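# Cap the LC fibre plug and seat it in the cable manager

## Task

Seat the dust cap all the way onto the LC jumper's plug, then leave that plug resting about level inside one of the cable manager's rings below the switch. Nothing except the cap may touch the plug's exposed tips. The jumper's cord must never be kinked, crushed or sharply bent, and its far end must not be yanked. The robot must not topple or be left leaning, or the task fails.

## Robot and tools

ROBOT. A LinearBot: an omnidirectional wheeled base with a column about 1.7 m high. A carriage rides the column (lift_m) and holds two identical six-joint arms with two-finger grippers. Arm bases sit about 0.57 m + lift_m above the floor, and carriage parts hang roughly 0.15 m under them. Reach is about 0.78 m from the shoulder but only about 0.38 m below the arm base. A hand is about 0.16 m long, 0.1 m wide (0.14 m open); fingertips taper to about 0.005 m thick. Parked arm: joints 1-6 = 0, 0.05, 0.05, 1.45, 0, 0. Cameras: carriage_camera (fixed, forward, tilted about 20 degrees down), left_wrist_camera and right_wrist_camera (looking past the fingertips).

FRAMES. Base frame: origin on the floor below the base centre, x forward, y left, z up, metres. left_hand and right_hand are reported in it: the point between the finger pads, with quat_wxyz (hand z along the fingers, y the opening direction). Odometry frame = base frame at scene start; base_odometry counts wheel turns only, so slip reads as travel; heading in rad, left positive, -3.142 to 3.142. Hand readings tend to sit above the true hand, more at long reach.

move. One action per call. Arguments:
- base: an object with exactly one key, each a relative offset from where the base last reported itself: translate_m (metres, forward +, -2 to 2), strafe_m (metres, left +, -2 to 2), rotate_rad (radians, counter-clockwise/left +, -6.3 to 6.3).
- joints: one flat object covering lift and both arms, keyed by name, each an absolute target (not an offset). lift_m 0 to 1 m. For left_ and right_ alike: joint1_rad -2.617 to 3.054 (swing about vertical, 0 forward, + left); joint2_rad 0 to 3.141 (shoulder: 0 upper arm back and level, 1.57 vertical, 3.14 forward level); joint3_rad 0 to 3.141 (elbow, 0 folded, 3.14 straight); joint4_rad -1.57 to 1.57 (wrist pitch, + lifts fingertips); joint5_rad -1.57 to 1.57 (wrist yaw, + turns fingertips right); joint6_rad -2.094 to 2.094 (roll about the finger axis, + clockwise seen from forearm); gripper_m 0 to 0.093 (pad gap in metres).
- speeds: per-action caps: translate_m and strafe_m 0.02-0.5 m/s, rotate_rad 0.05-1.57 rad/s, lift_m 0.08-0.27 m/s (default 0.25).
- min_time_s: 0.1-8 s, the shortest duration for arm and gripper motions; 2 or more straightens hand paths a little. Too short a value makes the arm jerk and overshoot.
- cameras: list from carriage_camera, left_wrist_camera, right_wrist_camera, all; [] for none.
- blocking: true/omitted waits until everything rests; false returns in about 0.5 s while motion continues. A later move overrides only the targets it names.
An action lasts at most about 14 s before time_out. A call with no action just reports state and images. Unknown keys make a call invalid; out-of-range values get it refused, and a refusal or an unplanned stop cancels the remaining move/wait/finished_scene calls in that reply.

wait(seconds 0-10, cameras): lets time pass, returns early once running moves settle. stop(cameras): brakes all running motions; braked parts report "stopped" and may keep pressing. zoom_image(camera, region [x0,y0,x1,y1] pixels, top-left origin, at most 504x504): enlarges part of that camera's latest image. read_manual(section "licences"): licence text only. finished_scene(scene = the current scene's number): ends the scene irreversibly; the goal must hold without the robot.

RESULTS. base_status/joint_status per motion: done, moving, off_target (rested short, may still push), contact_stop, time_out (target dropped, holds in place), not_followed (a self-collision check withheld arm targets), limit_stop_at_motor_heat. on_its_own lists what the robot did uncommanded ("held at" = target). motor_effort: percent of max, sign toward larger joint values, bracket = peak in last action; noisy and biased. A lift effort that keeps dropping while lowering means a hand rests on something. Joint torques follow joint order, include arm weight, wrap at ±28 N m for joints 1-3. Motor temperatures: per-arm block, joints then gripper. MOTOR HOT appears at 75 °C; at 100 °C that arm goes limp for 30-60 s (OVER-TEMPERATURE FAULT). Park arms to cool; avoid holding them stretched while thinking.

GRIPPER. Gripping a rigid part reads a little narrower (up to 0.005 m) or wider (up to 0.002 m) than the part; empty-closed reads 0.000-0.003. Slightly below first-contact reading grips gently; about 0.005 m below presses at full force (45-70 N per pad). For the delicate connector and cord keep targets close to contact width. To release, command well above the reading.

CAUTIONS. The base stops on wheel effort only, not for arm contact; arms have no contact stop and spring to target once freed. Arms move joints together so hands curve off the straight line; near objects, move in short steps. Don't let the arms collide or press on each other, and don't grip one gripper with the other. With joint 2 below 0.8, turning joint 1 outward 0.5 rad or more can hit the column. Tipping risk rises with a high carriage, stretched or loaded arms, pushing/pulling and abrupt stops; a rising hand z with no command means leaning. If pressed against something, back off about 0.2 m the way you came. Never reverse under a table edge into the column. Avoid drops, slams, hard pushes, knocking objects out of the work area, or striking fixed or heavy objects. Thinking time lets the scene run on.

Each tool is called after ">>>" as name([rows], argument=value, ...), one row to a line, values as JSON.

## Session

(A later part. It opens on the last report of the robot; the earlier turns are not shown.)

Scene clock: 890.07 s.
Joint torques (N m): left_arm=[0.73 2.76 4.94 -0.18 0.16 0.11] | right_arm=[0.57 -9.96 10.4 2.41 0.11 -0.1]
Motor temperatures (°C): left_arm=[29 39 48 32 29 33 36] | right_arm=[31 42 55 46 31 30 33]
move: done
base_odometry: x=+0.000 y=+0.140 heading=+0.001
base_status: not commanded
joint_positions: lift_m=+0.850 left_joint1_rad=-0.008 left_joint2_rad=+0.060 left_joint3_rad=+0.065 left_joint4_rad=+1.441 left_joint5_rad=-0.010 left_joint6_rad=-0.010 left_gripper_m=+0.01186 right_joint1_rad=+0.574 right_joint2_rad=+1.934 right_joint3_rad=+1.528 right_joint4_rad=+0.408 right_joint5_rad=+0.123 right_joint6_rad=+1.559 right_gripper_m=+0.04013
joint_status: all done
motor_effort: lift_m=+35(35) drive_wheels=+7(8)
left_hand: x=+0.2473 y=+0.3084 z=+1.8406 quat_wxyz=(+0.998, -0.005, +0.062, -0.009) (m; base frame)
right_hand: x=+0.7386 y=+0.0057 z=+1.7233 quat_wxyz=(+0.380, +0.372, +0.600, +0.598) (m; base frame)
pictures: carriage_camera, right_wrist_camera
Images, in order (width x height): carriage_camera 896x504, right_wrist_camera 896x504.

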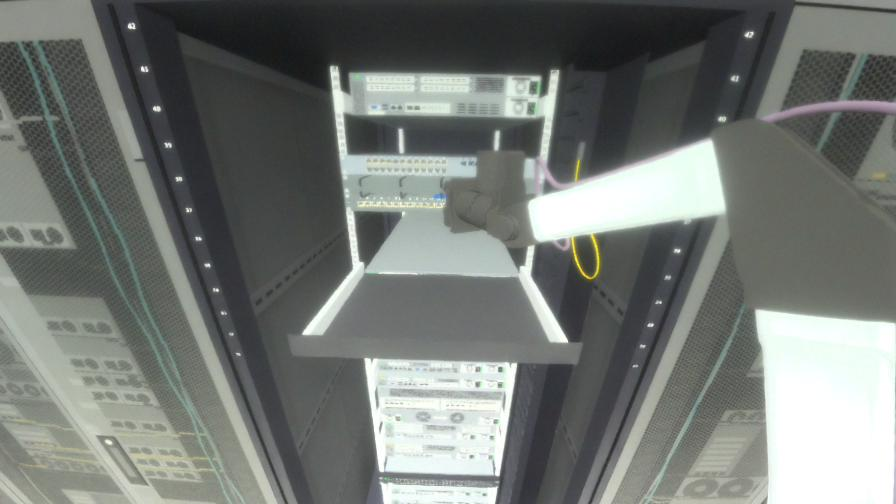

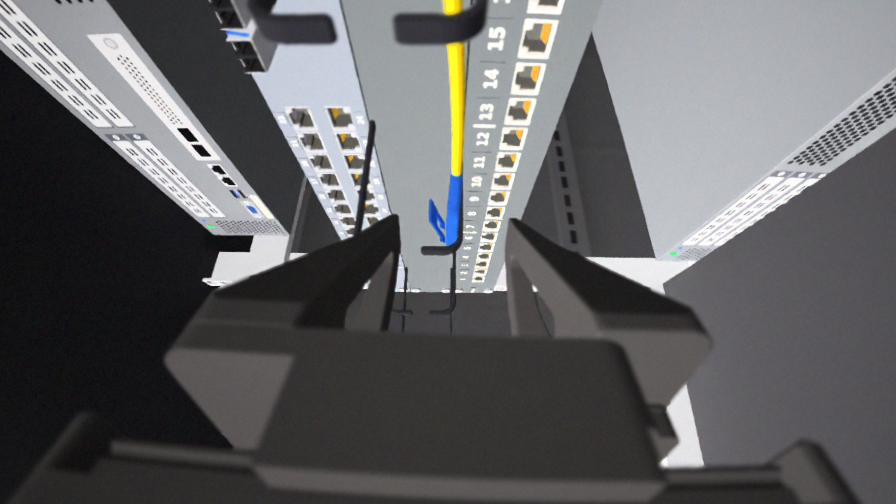

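>>> move(joints={"right_joint1_rad": 0.56, "right_joint2_rad": 1.977, "right_joint3_rad": 1.592, "right_joint4_rad": 0.375, "right_joint5_rad": 0.105}, min_time_s=1.5, cameras=["right_wrist_camera", "carriage_camera"])

>>> zoom_image(camera="carriage_camera", region=[420, 175, 470, 220])

>>> zoom_image(camera="right_wrist_camera", region=[360, 120, 560, 300])

Scene clock: 908.47 s.
Joint torques (N m): left_arm=[0.69 2.74 4.93 -0.19 0.16 0.12] | right_arm=[-0.59 -10.11 10.43 2.41 -0.11 -0.1]
Motor temperatures (°C): left_arm=[29 39 48 32 29 33 36] | right_arm=[31 43 56 47 31 30 33]
move: done
base_odometry: x=+0.000 y=+0.140 heading=+0.001
base_status: not commanded
joint_positions: lift_m=+0.850 left_joint1_rad=-0.008 left_joint2_rad=+0.060 left_joint3_rad=+0.065 left_joint4_rad=+1.441 left_joint5_rad=-0.010 left_joint6_rad=-0.010 left_gripper_m=+0.01186 right_joint1_rad=+0.566 right_joint2_rad=+1.956 right_joint3_rad=+1.565 right_joint4_rad=+0.393 right_joint5_rad=+0.117 right_joint6_rad=+1.560 right_gripper_m=+0.04013
joint_status: all done
motor_effort: lift_m=+35(35) drive_wheels=+6(7)
left_hand: x=+0.2473 y=+0.3084 z=+1.8406 quat_wxyz=(+0.998, -0.005, +0.062, -0.009) (m; base frame)
right_hand: x=+0.7456 y=+0.0058 z=+1.7249 quat_wxyz=(+0.380, +0.372, +0.600, +0.597) (m; base frame)
pictures: carriage_camera, right_wrist_camera
Images, in order (width x height): carriage_camera 896x504, right_wrist_camera 896x504.

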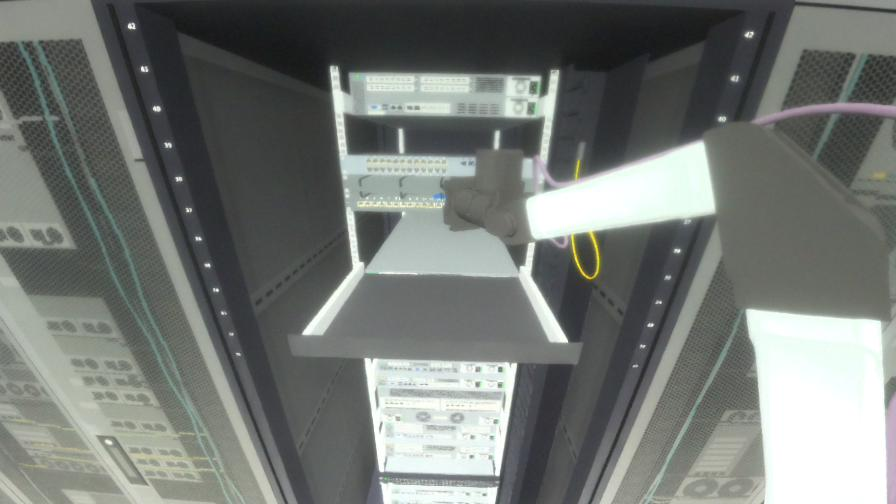

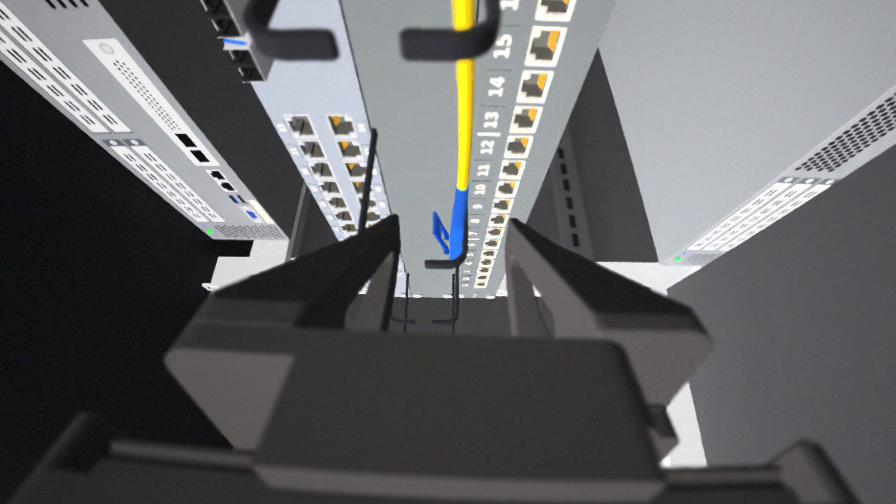

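Scaled by 10.080 from the camera's 896x504 image, which has a finer 1280x720 frame.

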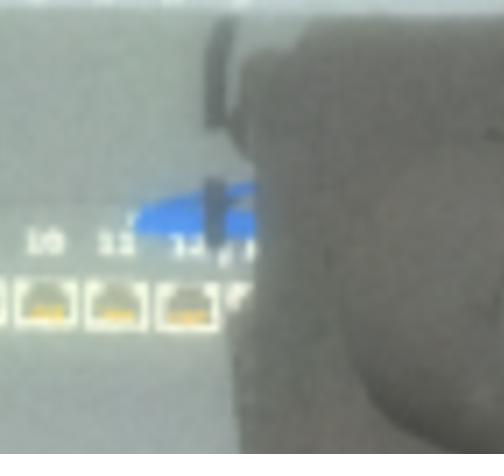

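Scaled by 2.520 from the camera's 896x504 image, which has a finer 1280x720 frame.

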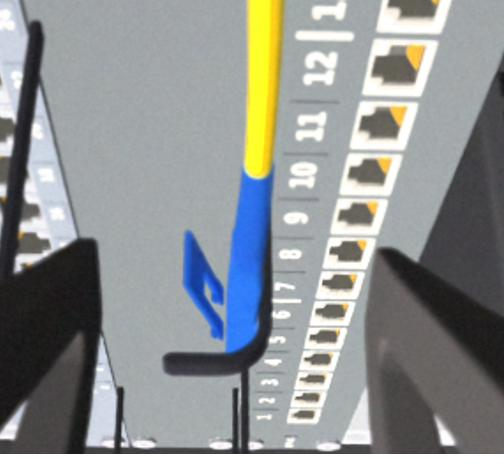

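>>> move(joints={"right_gripper_m": 0.022}, min_time_s=1.5, cameras=["right_wrist_camera", "carriage_camera"])

>>> zoom_image(camera="carriage_camera", region=[420, 175, 470, 220])

>>> zoom_image(camera="right_wrist_camera", region=[380, 150, 540, 300])

Scene clock: 925.47 s.
Joint torques (N m): left_arm=[0.72 2.74 4.94 -0.19 0.16 0.11] | right_arm=[-0.58 -10.11 10.4 2.42 -0.1 -0.1]
Motor temperatures (°C): left_arm=[29 39 47 31 29 33 36] | right_arm=[31 44 56 47 31 30 33]
move: done
base_odometry: x=+0.000 y=+0.140 heading=+0.001
base_status: not commanded
joint_positions: lift_m=+0.850 left_joint1_rad=-0.008 left_joint2_rad=+0.060 left_joint3_rad=+0.065 left_joint4_rad=+1.441 left_joint5_rad=-0.010 left_joint6_rad=-0.010 left_gripper_m=+0.01186 right_joint1_rad=+0.566 right_joint2_rad=+1.956 right_joint3_rad=+1.565 right_joint4_rad=+0.392 right_joint5_rad=+0.115 right_joint6_rad=+1.560 right_gripper_m=+0.02214
joint_status: all done
motor_effort: lift_m=+35(35) drive_wheels=+2(8)
left_hand: x=+0.2473 y=+0.3084 z=+1.8406 quat_wxyz=(+0.998, -0.005, +0.062, -0.009) (m; base frame)
right_hand: x=+0.7454 y=+0.0061 z=+1.7247 quat_wxyz=(+0.379, +0.372, +0.601, +0.598) (m; base frame)
pictures: carriage_camera, right_wrist_camera
Images, in order (width x height): carriage_camera 896x504, right_wrist_camera 896x504.

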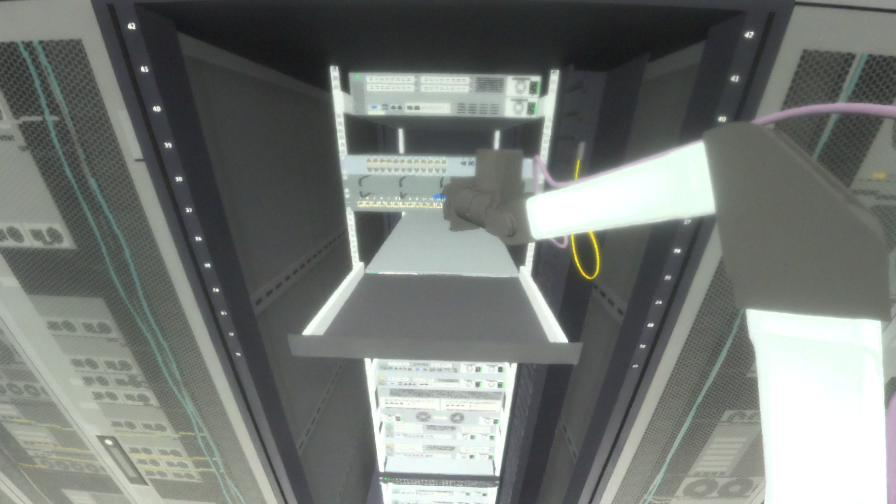

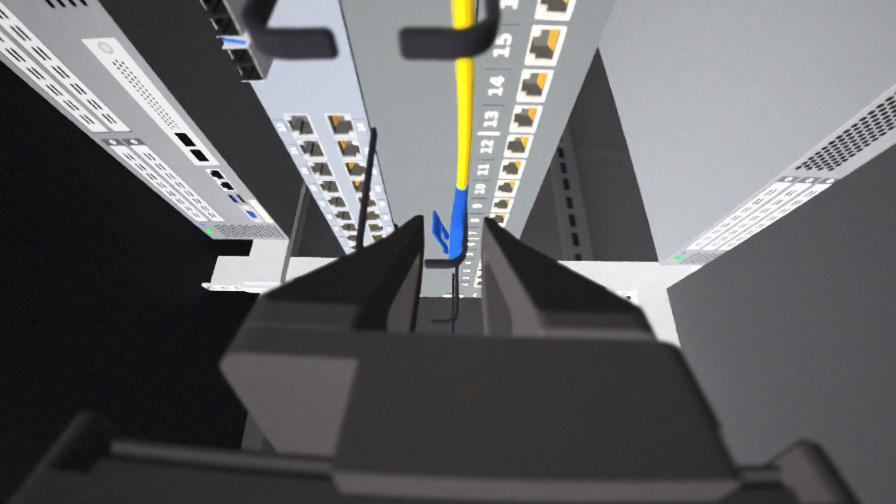

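Scaled by 10.080 from the camera's 896x504 image, which has a finer 1280x720 frame.

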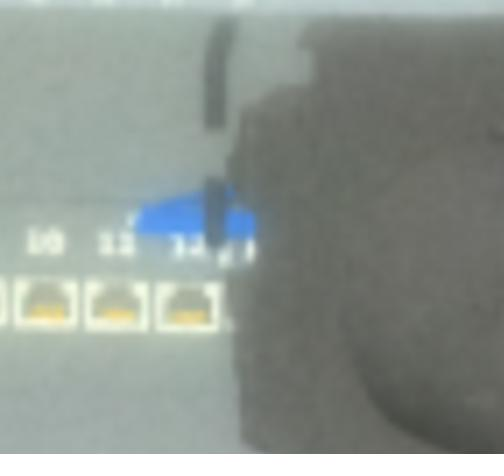

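Scaled by 3.150 from the camera's 896x504 image, which has a finer 1280x720 frame.

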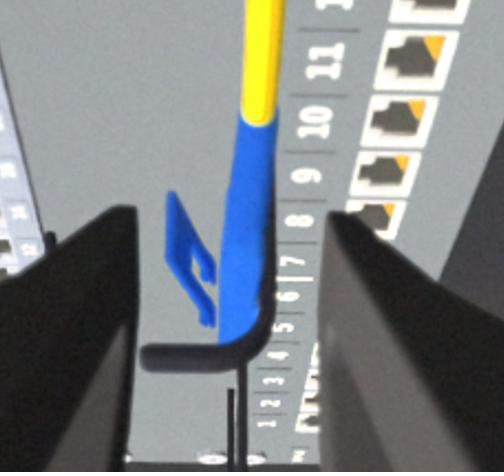

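>>> move(joints={"lift_m": 0.8525}, speeds={"lift_m": 0.08})

>>> move(joints={"right_gripper_m": 0.0125}, min_time_s=1.5, cameras=["right_wrist_camera", "carriage_camera"])

>>> zoom_image(camera="carriage_camera", region=[420, 175, 470, 220])

>>> zoom_image(camera="right_wrist_camera", region=[380, 150, 540, 300])

Scene clock: 933.63 s.
Joint torques (N m): left_arm=[0.7 2.84 5.08 -0.2 0.16 0.11] | right_arm=[-0.58 -10.39 10.26 2.44 -0.09 -0.1]
Motor temperatures (°C): left_arm=[29 39 47 31 29 33 36] | right_arm=[31 45 56 47 31 30 33]
move: done
base_odometry: x=+0.000 y=+0.140 heading=+0.001
base_status: not commanded
joint_positions: lift_m=+0.852 left_joint1_rad=-0.008 left_joint2_rad=+0.058 left_joint3_rad=+0.063 left_joint4_rad=+1.442 left_joint5_rad=-0.010 left_joint6_rad=-0.010 left_gripper_m=+0.01186 right_joint1_rad=+0.566 right_joint2_rad=+1.958 right_joint3_rad=+1.567 right_joint4_rad=+0.390 right_joint5_rad=+0.114 right_joint6_rad=+1.560 right_gripper_m=+0.02214
joint_status: all done
motor_effort: lift_m=+36(40) drive_wheels=+7(7)
left_hand: x=+0.2470 y=+0.3084 z=+1.8426 quat_wxyz=(+0.998, -0.005, +0.062, -0.009) (m; base frame)
right_hand: x=+0.7458 y=+0.0065 z=+1.7261 quat_wxyz=(+0.378, +0.372, +0.602, +0.597) (m; base frame)
pictures: none

Scene clock: 935.43 s.
Joint torques (N m): left_arm=[0.7 2.85 5.09 -0.2 0.16 0.12] | right_arm=[-0.62 -10.39 10.29 2.44 -0.1 -0.1]
Motor temperatures (°C): left_arm=[29 39 47 31 29 33 36] | right_arm=[31 45 56 48 31 30 33]
move: done
base_odometry: x=+0.000 y=+0.140 heading=+0.001
base_status: not commanded
joint_positions: lift_m=+0.852 left_joint1_rad=-0.008 left_joint2_rad=+0.058 left_joint3_rad=+0.063 left_joint4_rad=+1.442 left_joint5_rad=-0.010 left_joint6_rad=-0.010 left_gripper_m=+0.01186 right_joint1_rad=+0.566 right_joint2_rad=+1.958 right_joint3_rad=+1.567 right_joint4_rad=+0.390 right_joint5_rad=+0.114 right_joint6_rad=+1.560 right_gripper_m=+0.01264
joint_status: all done
motor_effort: lift_m=+36(36) drive_wheels=+5(8)
left_hand: x=+0.2470 y=+0.3084 z=+1.8426 quat_wxyz=(+0.998, -0.005, +0.062, -0.009) (m; base frame)
right_hand: x=+0.7458 y=+0.0065 z=+1.7261 quat_wxyz=(+0.378, +0.372, +0.602, +0.597) (m; base frame)
pictures: carriage_camera, right_wrist_camera
Images, in order (width x height): carriage_camera 896x504, right_wrist_camera 896x504.

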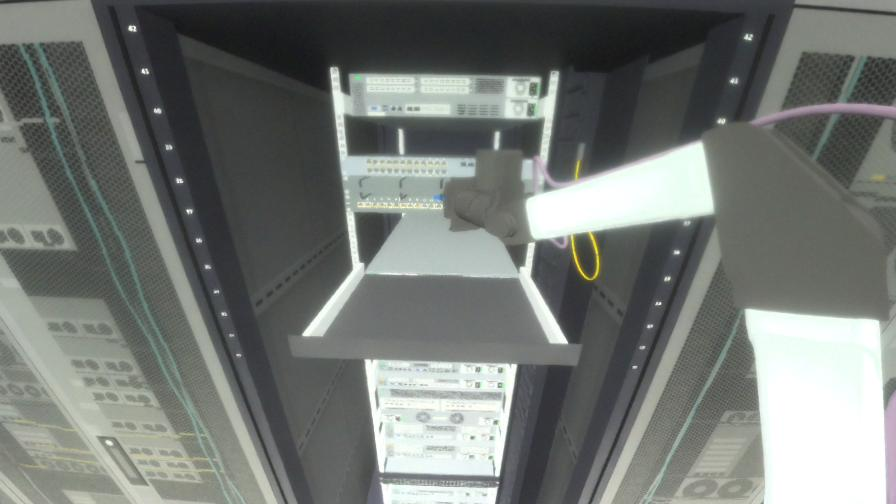

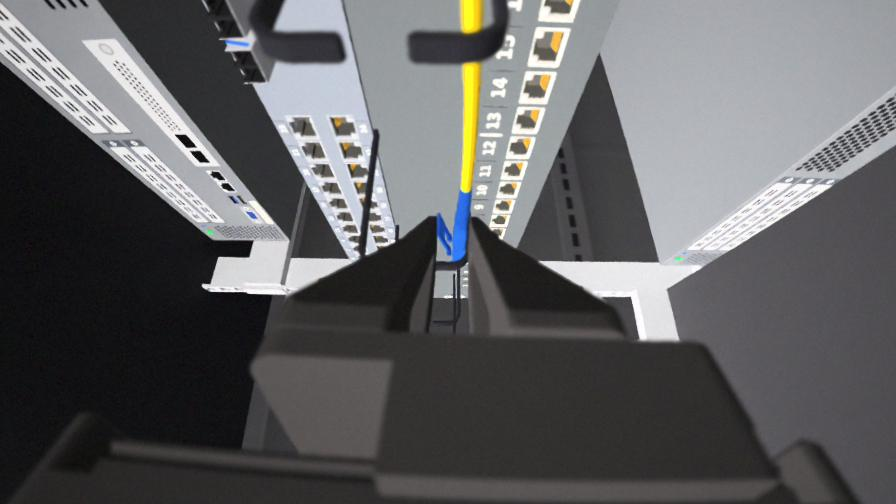

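Scaled by 10.080 from the camera's 896x504 image, which has a finer 1280x720 frame.

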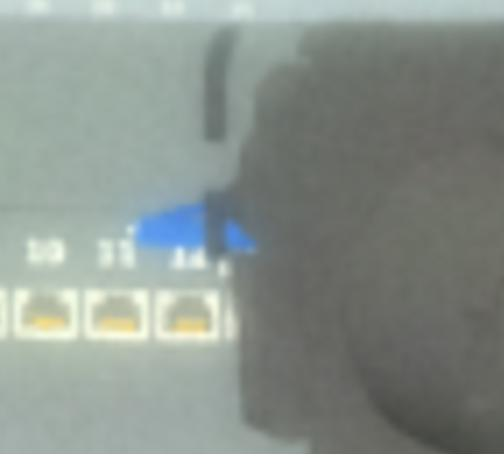

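Scaled by 3.150 from the camera's 896x504 image, which has a finer 1280x720 frame.

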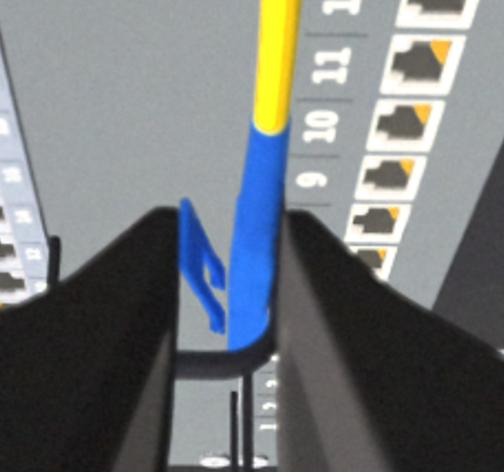

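>>> move(joints={"right_gripper_m": 0.0085}, min_time_s=1.0, cameras=["right_wrist_camera", "carriage_camera"])

>>> zoom_image(camera="right_wrist_camera", region=[380, 150, 540, 300])

>>> zoom_image(camera="carriage_camera", region=[420, 175, 470, 220])

Scene clock: 942.87 s.
Joint torques (N m): left_arm=[0.72 2.84 5.11 -0.21 0.16 0.11] | right_arm=[-0.59 -10.37 10.28 2.45 -0.09 -0.1]
Motor temperatures (°C): left_arm=[29 39 48 31 29 33 36] | right_arm=[31 44 57 48 31 30 33]
move: done
base_odometry: x=+0.000 y=+0.140 heading=+0.001
base_status: not commanded
joint_positions: lift_m=+0.852 left_joint1_rad=-0.008 left_joint2_rad=+0.058 left_joint3_rad=+0.063 left_joint4_rad=+1.442 left_joint5_rad=-0.010 left_joint6_rad=-0.010 left_gripper_m=+0.01186 right_joint1_rad=+0.566 right_joint2_rad=+1.958 right_joint3_rad=+1.567 right_joint4_rad=+0.390 right_joint5_rad=+0.114 right_joint6_rad=+1.560 right_gripper_m=+0.00865
joint_status: all done
motor_effort: lift_m=+36(36) drive_wheels=+5(8)
left_hand: x=+0.2470 y=+0.3084 z=+1.8426 quat_wxyz=(+0.998, -0.005, +0.062, -0.009) (m; base frame)
right_hand: x=+0.7458 y=+0.0065 z=+1.7261 quat_wxyz=(+0.378, +0.372, +0.602, +0.597) (m; base frame)
pictures: carriage_camera, right_wrist_camera
Images, in order (width x height): carriage_camera 896x504, right_wrist_camera 896x504.

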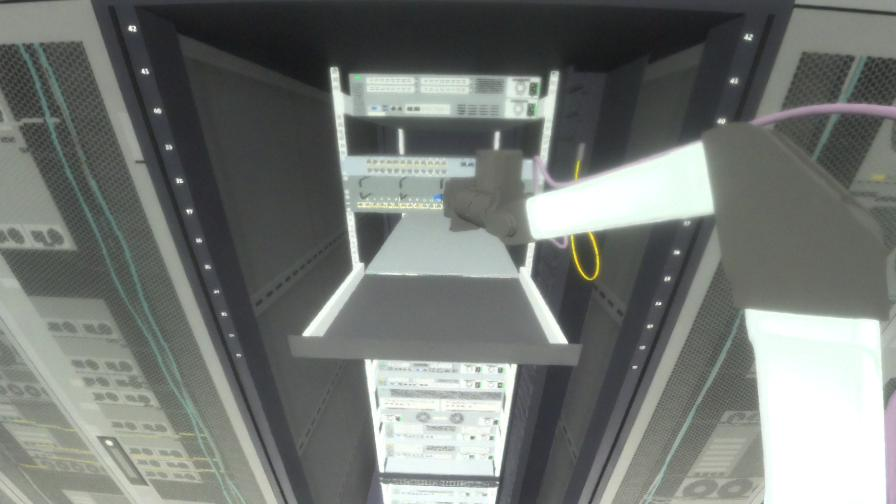

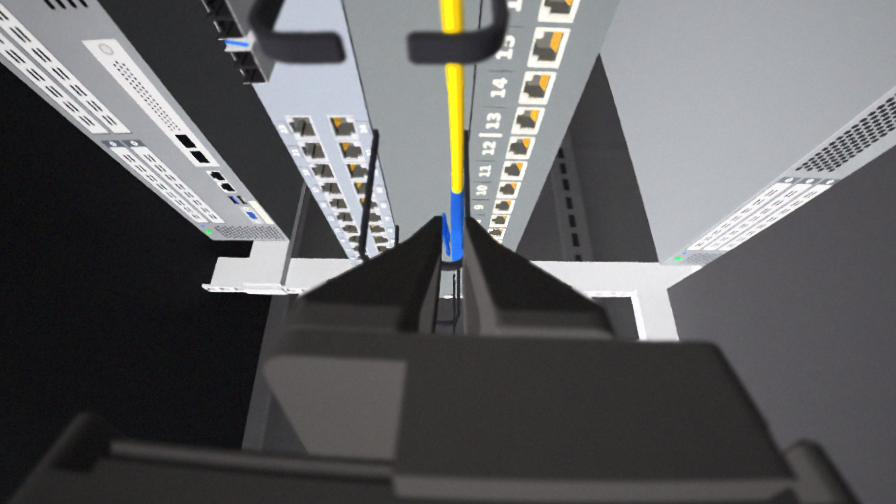

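Scaled by 3.150 from the camera's 896x504 image, which has a finer 1280x720 frame.

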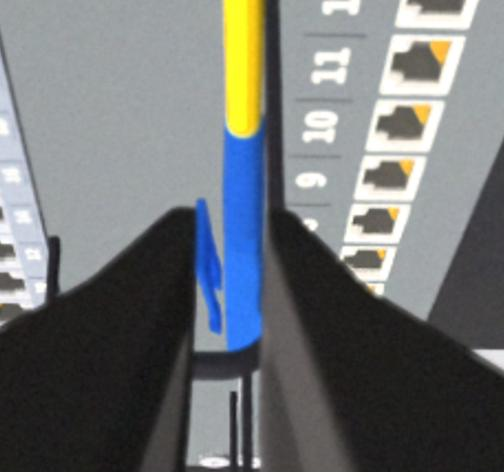

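Scaled by 10.080 from the camera's 896x504 image, which has a finer 1280x720 frame.

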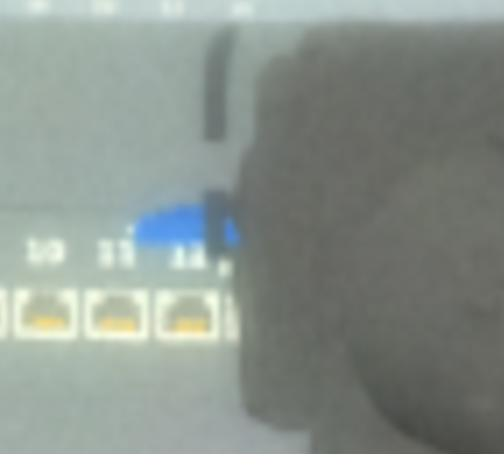

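>>> move(joints={"right_gripper_m": 0.005}, min_time_s=1.0, cameras=["right_wrist_camera", "carriage_camera"])

>>> zoom_image(camera="right_wrist_camera", region=[380, 150, 540, 300])

>>> zoom_image(camera="carriage_camera", region=[420, 175, 470, 220])

Scene clock: 955.23 s.
Joint torques (N m): left_arm=[0.7 2.88 5.09 -0.2 0.16 0.11] | right_arm=[-0.61 -10.36 10.26 2.45 -0.09 -0.1]
Motor temperatures (°C): left_arm=[29 38 48 31 29 33 36] | right_arm=[31 44 58 49 31 30 33]
move: done
base_odometry: x=+0.000 y=+0.140 heading=+0.001
base_status: not commanded
joint_positions: lift_m=+0.852 left_joint1_rad=-0.008 left_joint2_rad=+0.058 left_joint3_rad=+0.063 left_joint4_rad=+1.442 left_joint5_rad=-0.010 left_joint6_rad=-0.010 left_gripper_m=+0.01186 right_joint1_rad=+0.566 right_joint2_rad=+1.958 right_joint3_rad=+1.567 right_joint4_rad=+0.390 right_joint5_rad=+0.114 right_joint6_rad=+1.560 right_gripper_m=+0.00500
joint_status: all done
motor_effort: lift_m=+36(37) drive_wheels=+1(9)
left_hand: x=+0.2470 y=+0.3084 z=+1.8426 quat_wxyz=(+0.998, -0.005, +0.062, -0.009) (m; base frame)
right_hand: x=+0.7458 y=+0.0065 z=+1.7261 quat_wxyz=(+0.378, +0.372, +0.602, +0.597) (m; base frame)
pictures: carriage_camera, right_wrist_camera
Images, in order (width x height): carriage_camera 896x504, right_wrist_camera 896x504.

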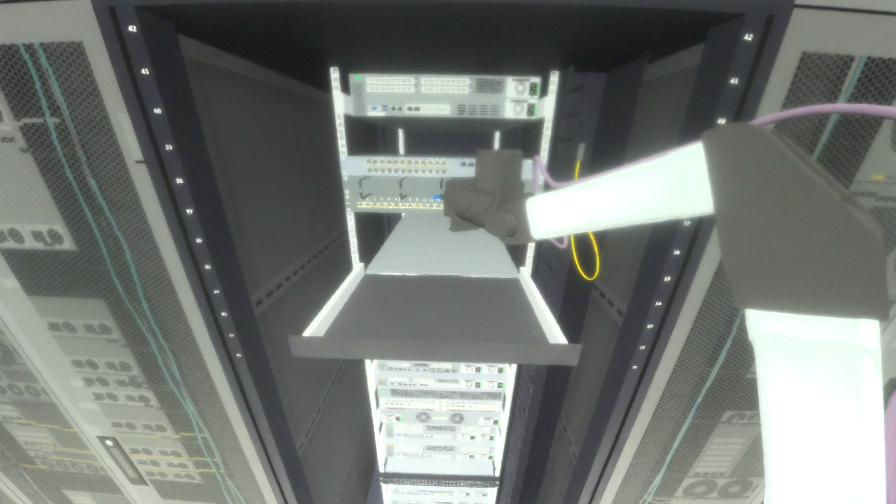

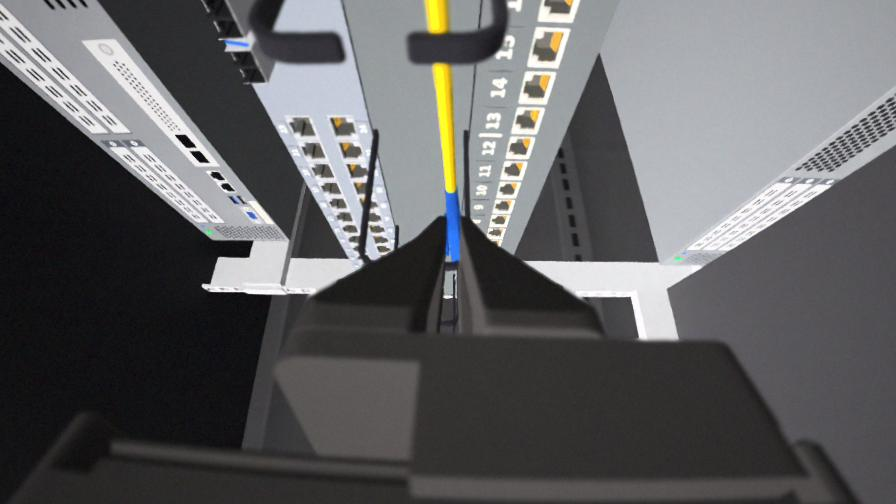

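Scaled by 3.150 from the camera's 896x504 image, which has a finer 1280x720 frame.

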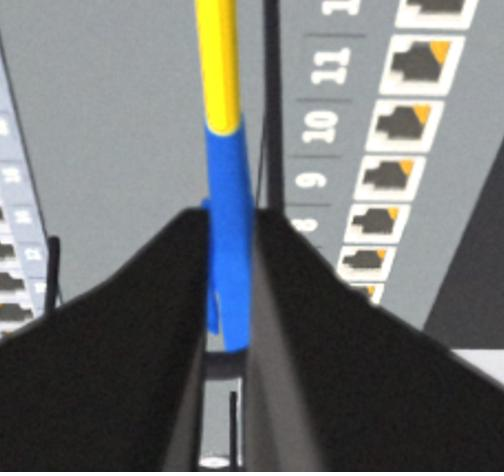

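Scaled by 10.080 from the camera's 896x504 image, which has a finer 1280x720 frame.

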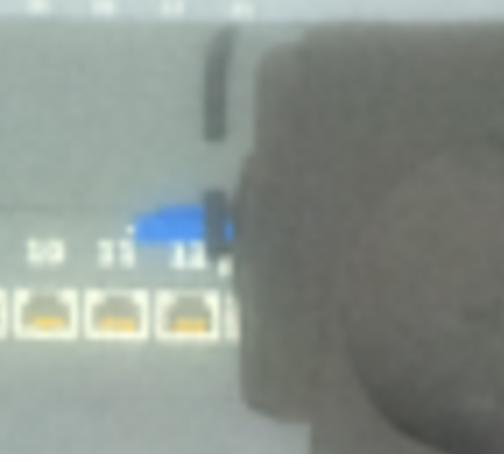

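>>> move(joints={"right_gripper_m": 0.024}, min_time_s=1.0, cameras=["right_wrist_camera", "carriage_camera"])

>>> zoom_image(camera="right_wrist_camera", region=[380, 150, 540, 300])

>>> zoom_image(camera="carriage_camera", region=[420, 175, 470, 220])

Scene clock: 971.10 s.
Joint torques (N m): left_arm=[0.72 2.88 5.11 -0.2 0.16 0.12] | right_arm=[-0.59 -10.39 10.28 2.44 -0.09 -0.11]
Motor temperatures (°C): left_arm=[29 38 48 31 29 33 36] | right_arm=[31 44 59 50 31 30 33]
move: done
base_odometry: x=+0.000 y=+0.140 heading=+0.001
base_status: not commanded
joint_positions: lift_m=+0.852 left_joint1_rad=-0.008 left_joint2_rad=+0.058 left_joint3_rad=+0.063 left_joint4_rad=+1.442 left_joint5_rad=-0.010 left_joint6_rad=-0.010 left_gripper_m=+0.01186 right_joint1_rad=+0.566 right_joint2_rad=+1.958 right_joint3_rad=+1.567 right_joint4_rad=+0.390 right_joint5_rad=+0.114 right_joint6_rad=+1.560 right_gripper_m=+0.02387
joint_status: all done
motor_effort: lift_m=+36(36) drive_wheels=+2(8)
left_hand: x=+0.2470 y=+0.3084 z=+1.8426 quat_wxyz=(+0.998, -0.005, +0.062, -0.009) (m; base frame)
right_hand: x=+0.7458 y=+0.0065 z=+1.7261 quat_wxyz=(+0.378, +0.372, +0.602, +0.597) (m; base frame)
pictures: carriage_camera, right_wrist_camera
Images, in order (width x height): carriage_camera 896x504, right_wrist_camera 896x504.

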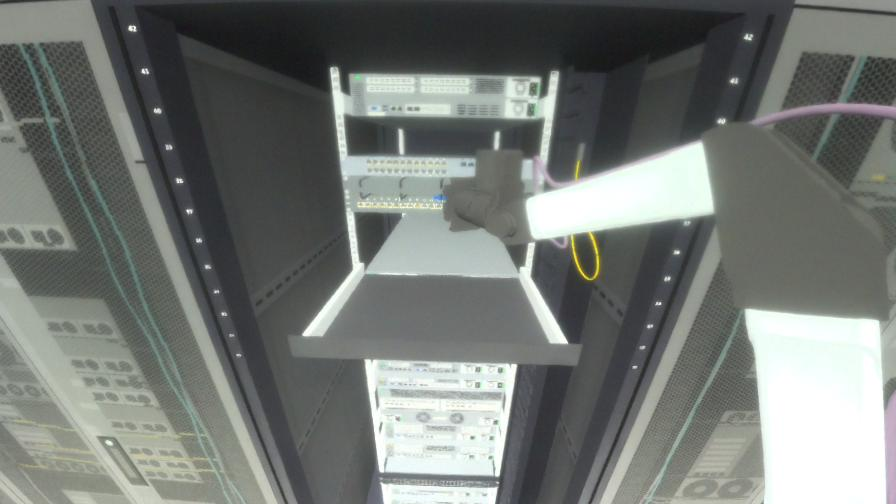

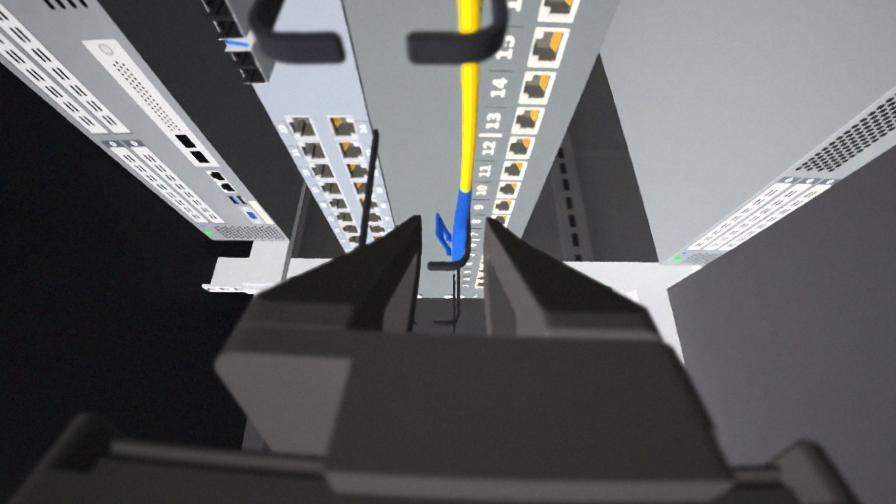

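Scaled by 3.150 from the camera's 896x504 image, which has a finer 1280x720 frame.

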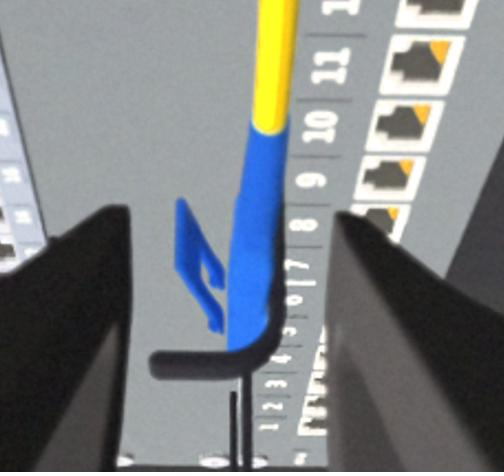

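Scaled by 10.080 from the camera's 896x504 image, which has a finer 1280x720 frame.

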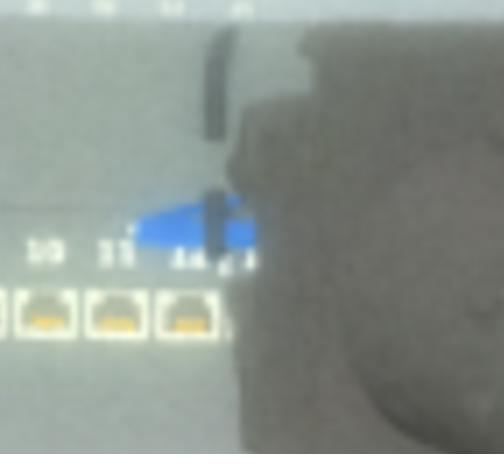

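>>> move(joints={"right_joint1_rad": 0.458, "right_joint2_rad": 1.988, "right_joint3_rad": 1.608, "right_joint4_rad": 0.37, "right_joint5_rad": -0.243, "right_gripper_m": 0.034}, min_time_s=1.5, cameras=["right_wrist_camera", "carriage_camera"])

>>> zoom_image(camera="right_wrist_camera", region=[380, 130, 540, 280])

>>> zoom_image(camera="carriage_camera", region=[420, 175, 470, 220])

Scene clock: 1011.60 s.
Joint torques (N m): left_arm=[0.72 2.85 5.11 -0.2 0.17 0.11] | right_arm=[-0.53 -10.21 10.45 2.44 -0.12 -0.1]
Motor temperatures (°C): left_arm=[29 38 48 31 29 33 36] | right_arm=[31 44 60 51 31 30 33]
move: done
base_odometry: x=+0.000 y=+0.140 heading=+0.001
base_status: not commanded
joint_positions: lift_m=+0.852 left_joint1_rad=-0.008 left_joint2_rad=+0.058 left_joint3_rad=+0.063 left_joint4_rad=+1.442 left_joint5_rad=-0.010 left_joint6_rad=-0.010 left_gripper_m=+0.01186 right_joint1_rad=+0.463 right_joint2_rad=+1.966 right_joint3_rad=+1.581 right_joint4_rad=+0.388 right_joint5_rad=-0.232 right_joint6_rad=+1.560 right_gripper_m=+0.03386
joint_status: all done
motor_effort: lift_m=+36(37) drive_wheels=+4(8)
left_hand: x=+0.2470 y=+0.3084 z=+1.8426 quat_wxyz=(+0.998, -0.005, +0.062, -0.009) (m; base frame)
right_hand: x=+0.7475 y=+0.0032 z=+1.7276 quat_wxyz=(+0.304, +0.296, +0.641, +0.639) (m; base frame)
pictures: carriage_camera, right_wrist_camera
Images, in order (width x height): carriage_camera 896x504, right_wrist_camera 896x504.

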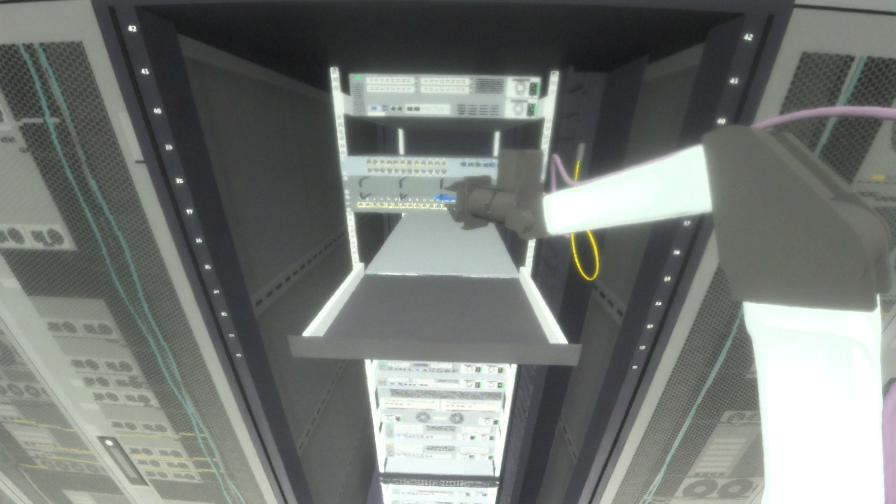

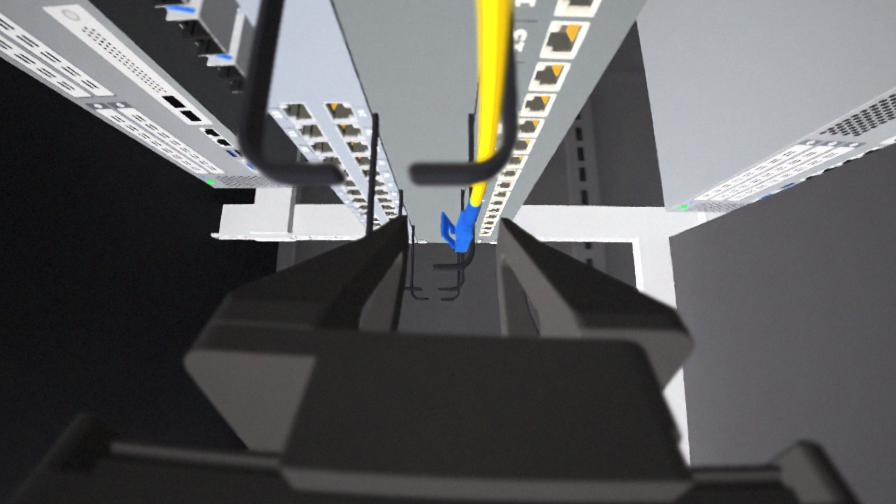

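Scaled by 3.150 from the camera's 896x504 image, which has a finer 1280x720 frame.

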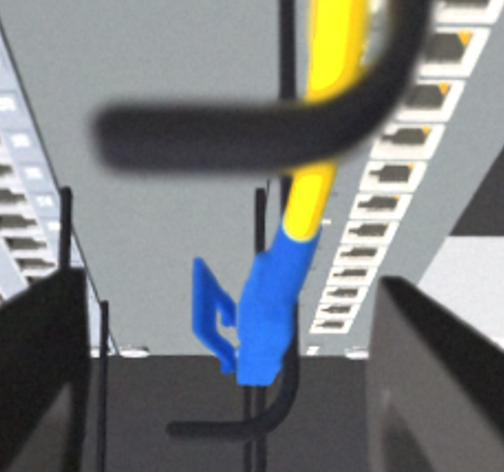

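Scaled by 10.080 from the camera's 896x504 image, which has a finer 1280x720 frame.

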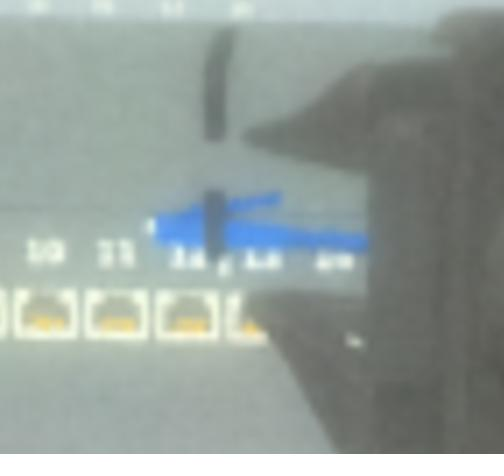

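>>> move(joints={"right_joint1_rad": 0.454, "right_joint2_rad": 2.02, "right_joint3_rad": 1.653, "right_joint4_rad": 0.356, "right_joint5_rad": -0.246}, min_time_s=1.5, cameras=["right_wrist_camera", "carriage_camera"])

>>> zoom_image(camera="right_wrist_camera", region=[380, 130, 540, 280])

>>> zoom_image(camera="carriage_camera", region=[420, 175, 470, 220])

Scene clock: 1037.20 s.
Joint torques (N m): left_arm=[0.7 2.86 5.07 -0.2 0.16 0.11] | right_arm=[-0.61 -10.51 10.47 2.44 -0.11 -0.11]
Motor temperatures (°C): left_arm=[29 38 47 31 29 33 36] | right_arm=[31 47 57 51 31 30 33]
move: done
base_odometry: x=+0.000 y=+0.140 heading=+0.001
base_status: not commanded
joint_positions: lift_m=+0.852 left_joint1_rad=-0.008 left_joint2_rad=+0.058 left_joint3_rad=+0.063 left_joint4_rad=+1.442 left_joint5_rad=-0.010 left_joint6_rad=-0.010 left_gripper_m=+0.01186 right_joint1_rad=+0.459 right_joint2_rad=+1.998 right_joint3_rad=+1.626 right_joint4_rad=+0.374 right_joint5_rad=-0.236 right_joint6_rad=+1.560 right_gripper_m=+0.03386
joint_status: all done
motor_effort: lift_m=+36(36) drive_wheels=+4(7)
left_hand: x=+0.2470 y=+0.3084 z=+1.8426 quat_wxyz=(+0.998, -0.005, +0.062, -0.009) (m; base frame)
right_hand: x=+0.7553 y=+0.0055 z=+1.7273 quat_wxyz=(+0.304, +0.296, +0.642, +0.639) (m; base frame)
pictures: carriage_camera, right_wrist_camera
Images, in order (width x height): carriage_camera 896x504, right_wrist_camera 896x504.

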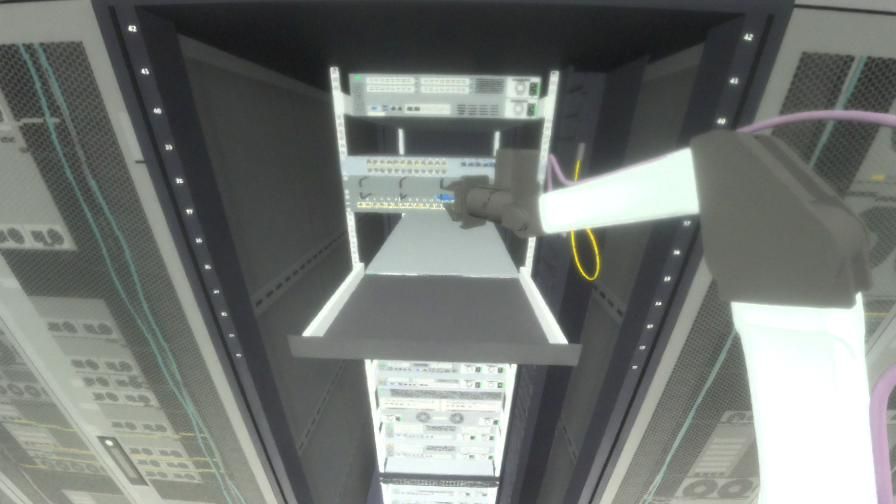

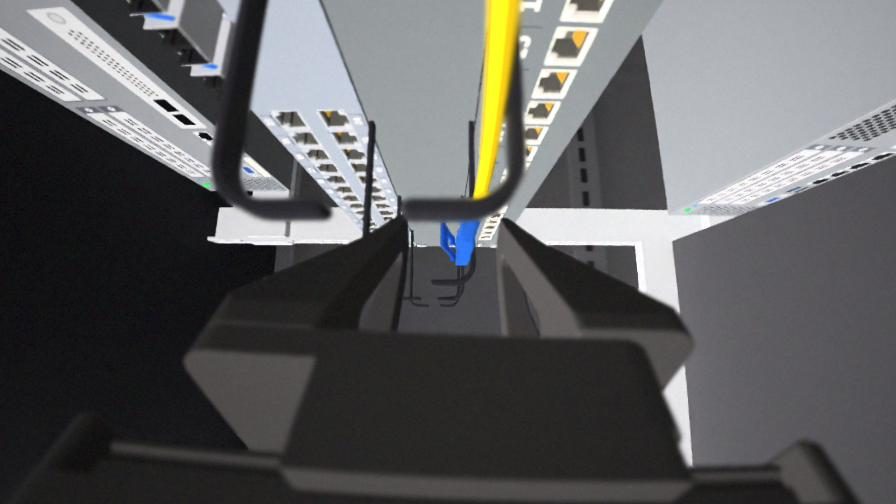

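Scaled by 3.150 from the camera's 896x504 image, which has a finer 1280x720 frame.

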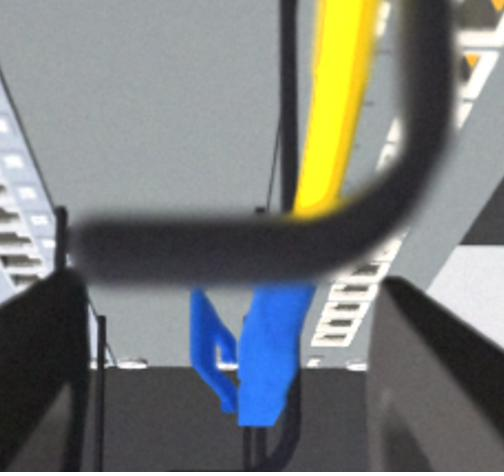

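Scaled by 10.080 from the camera's 896x504 image, which has a finer 1280x720 frame.

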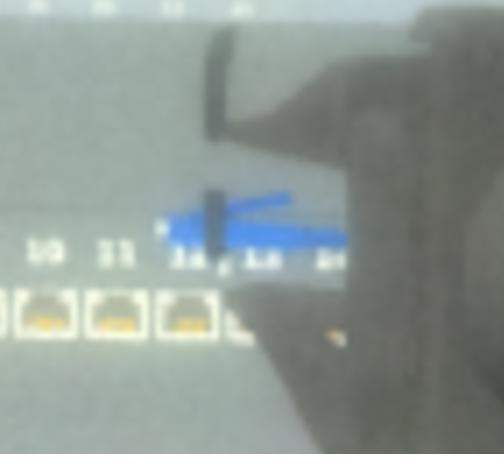

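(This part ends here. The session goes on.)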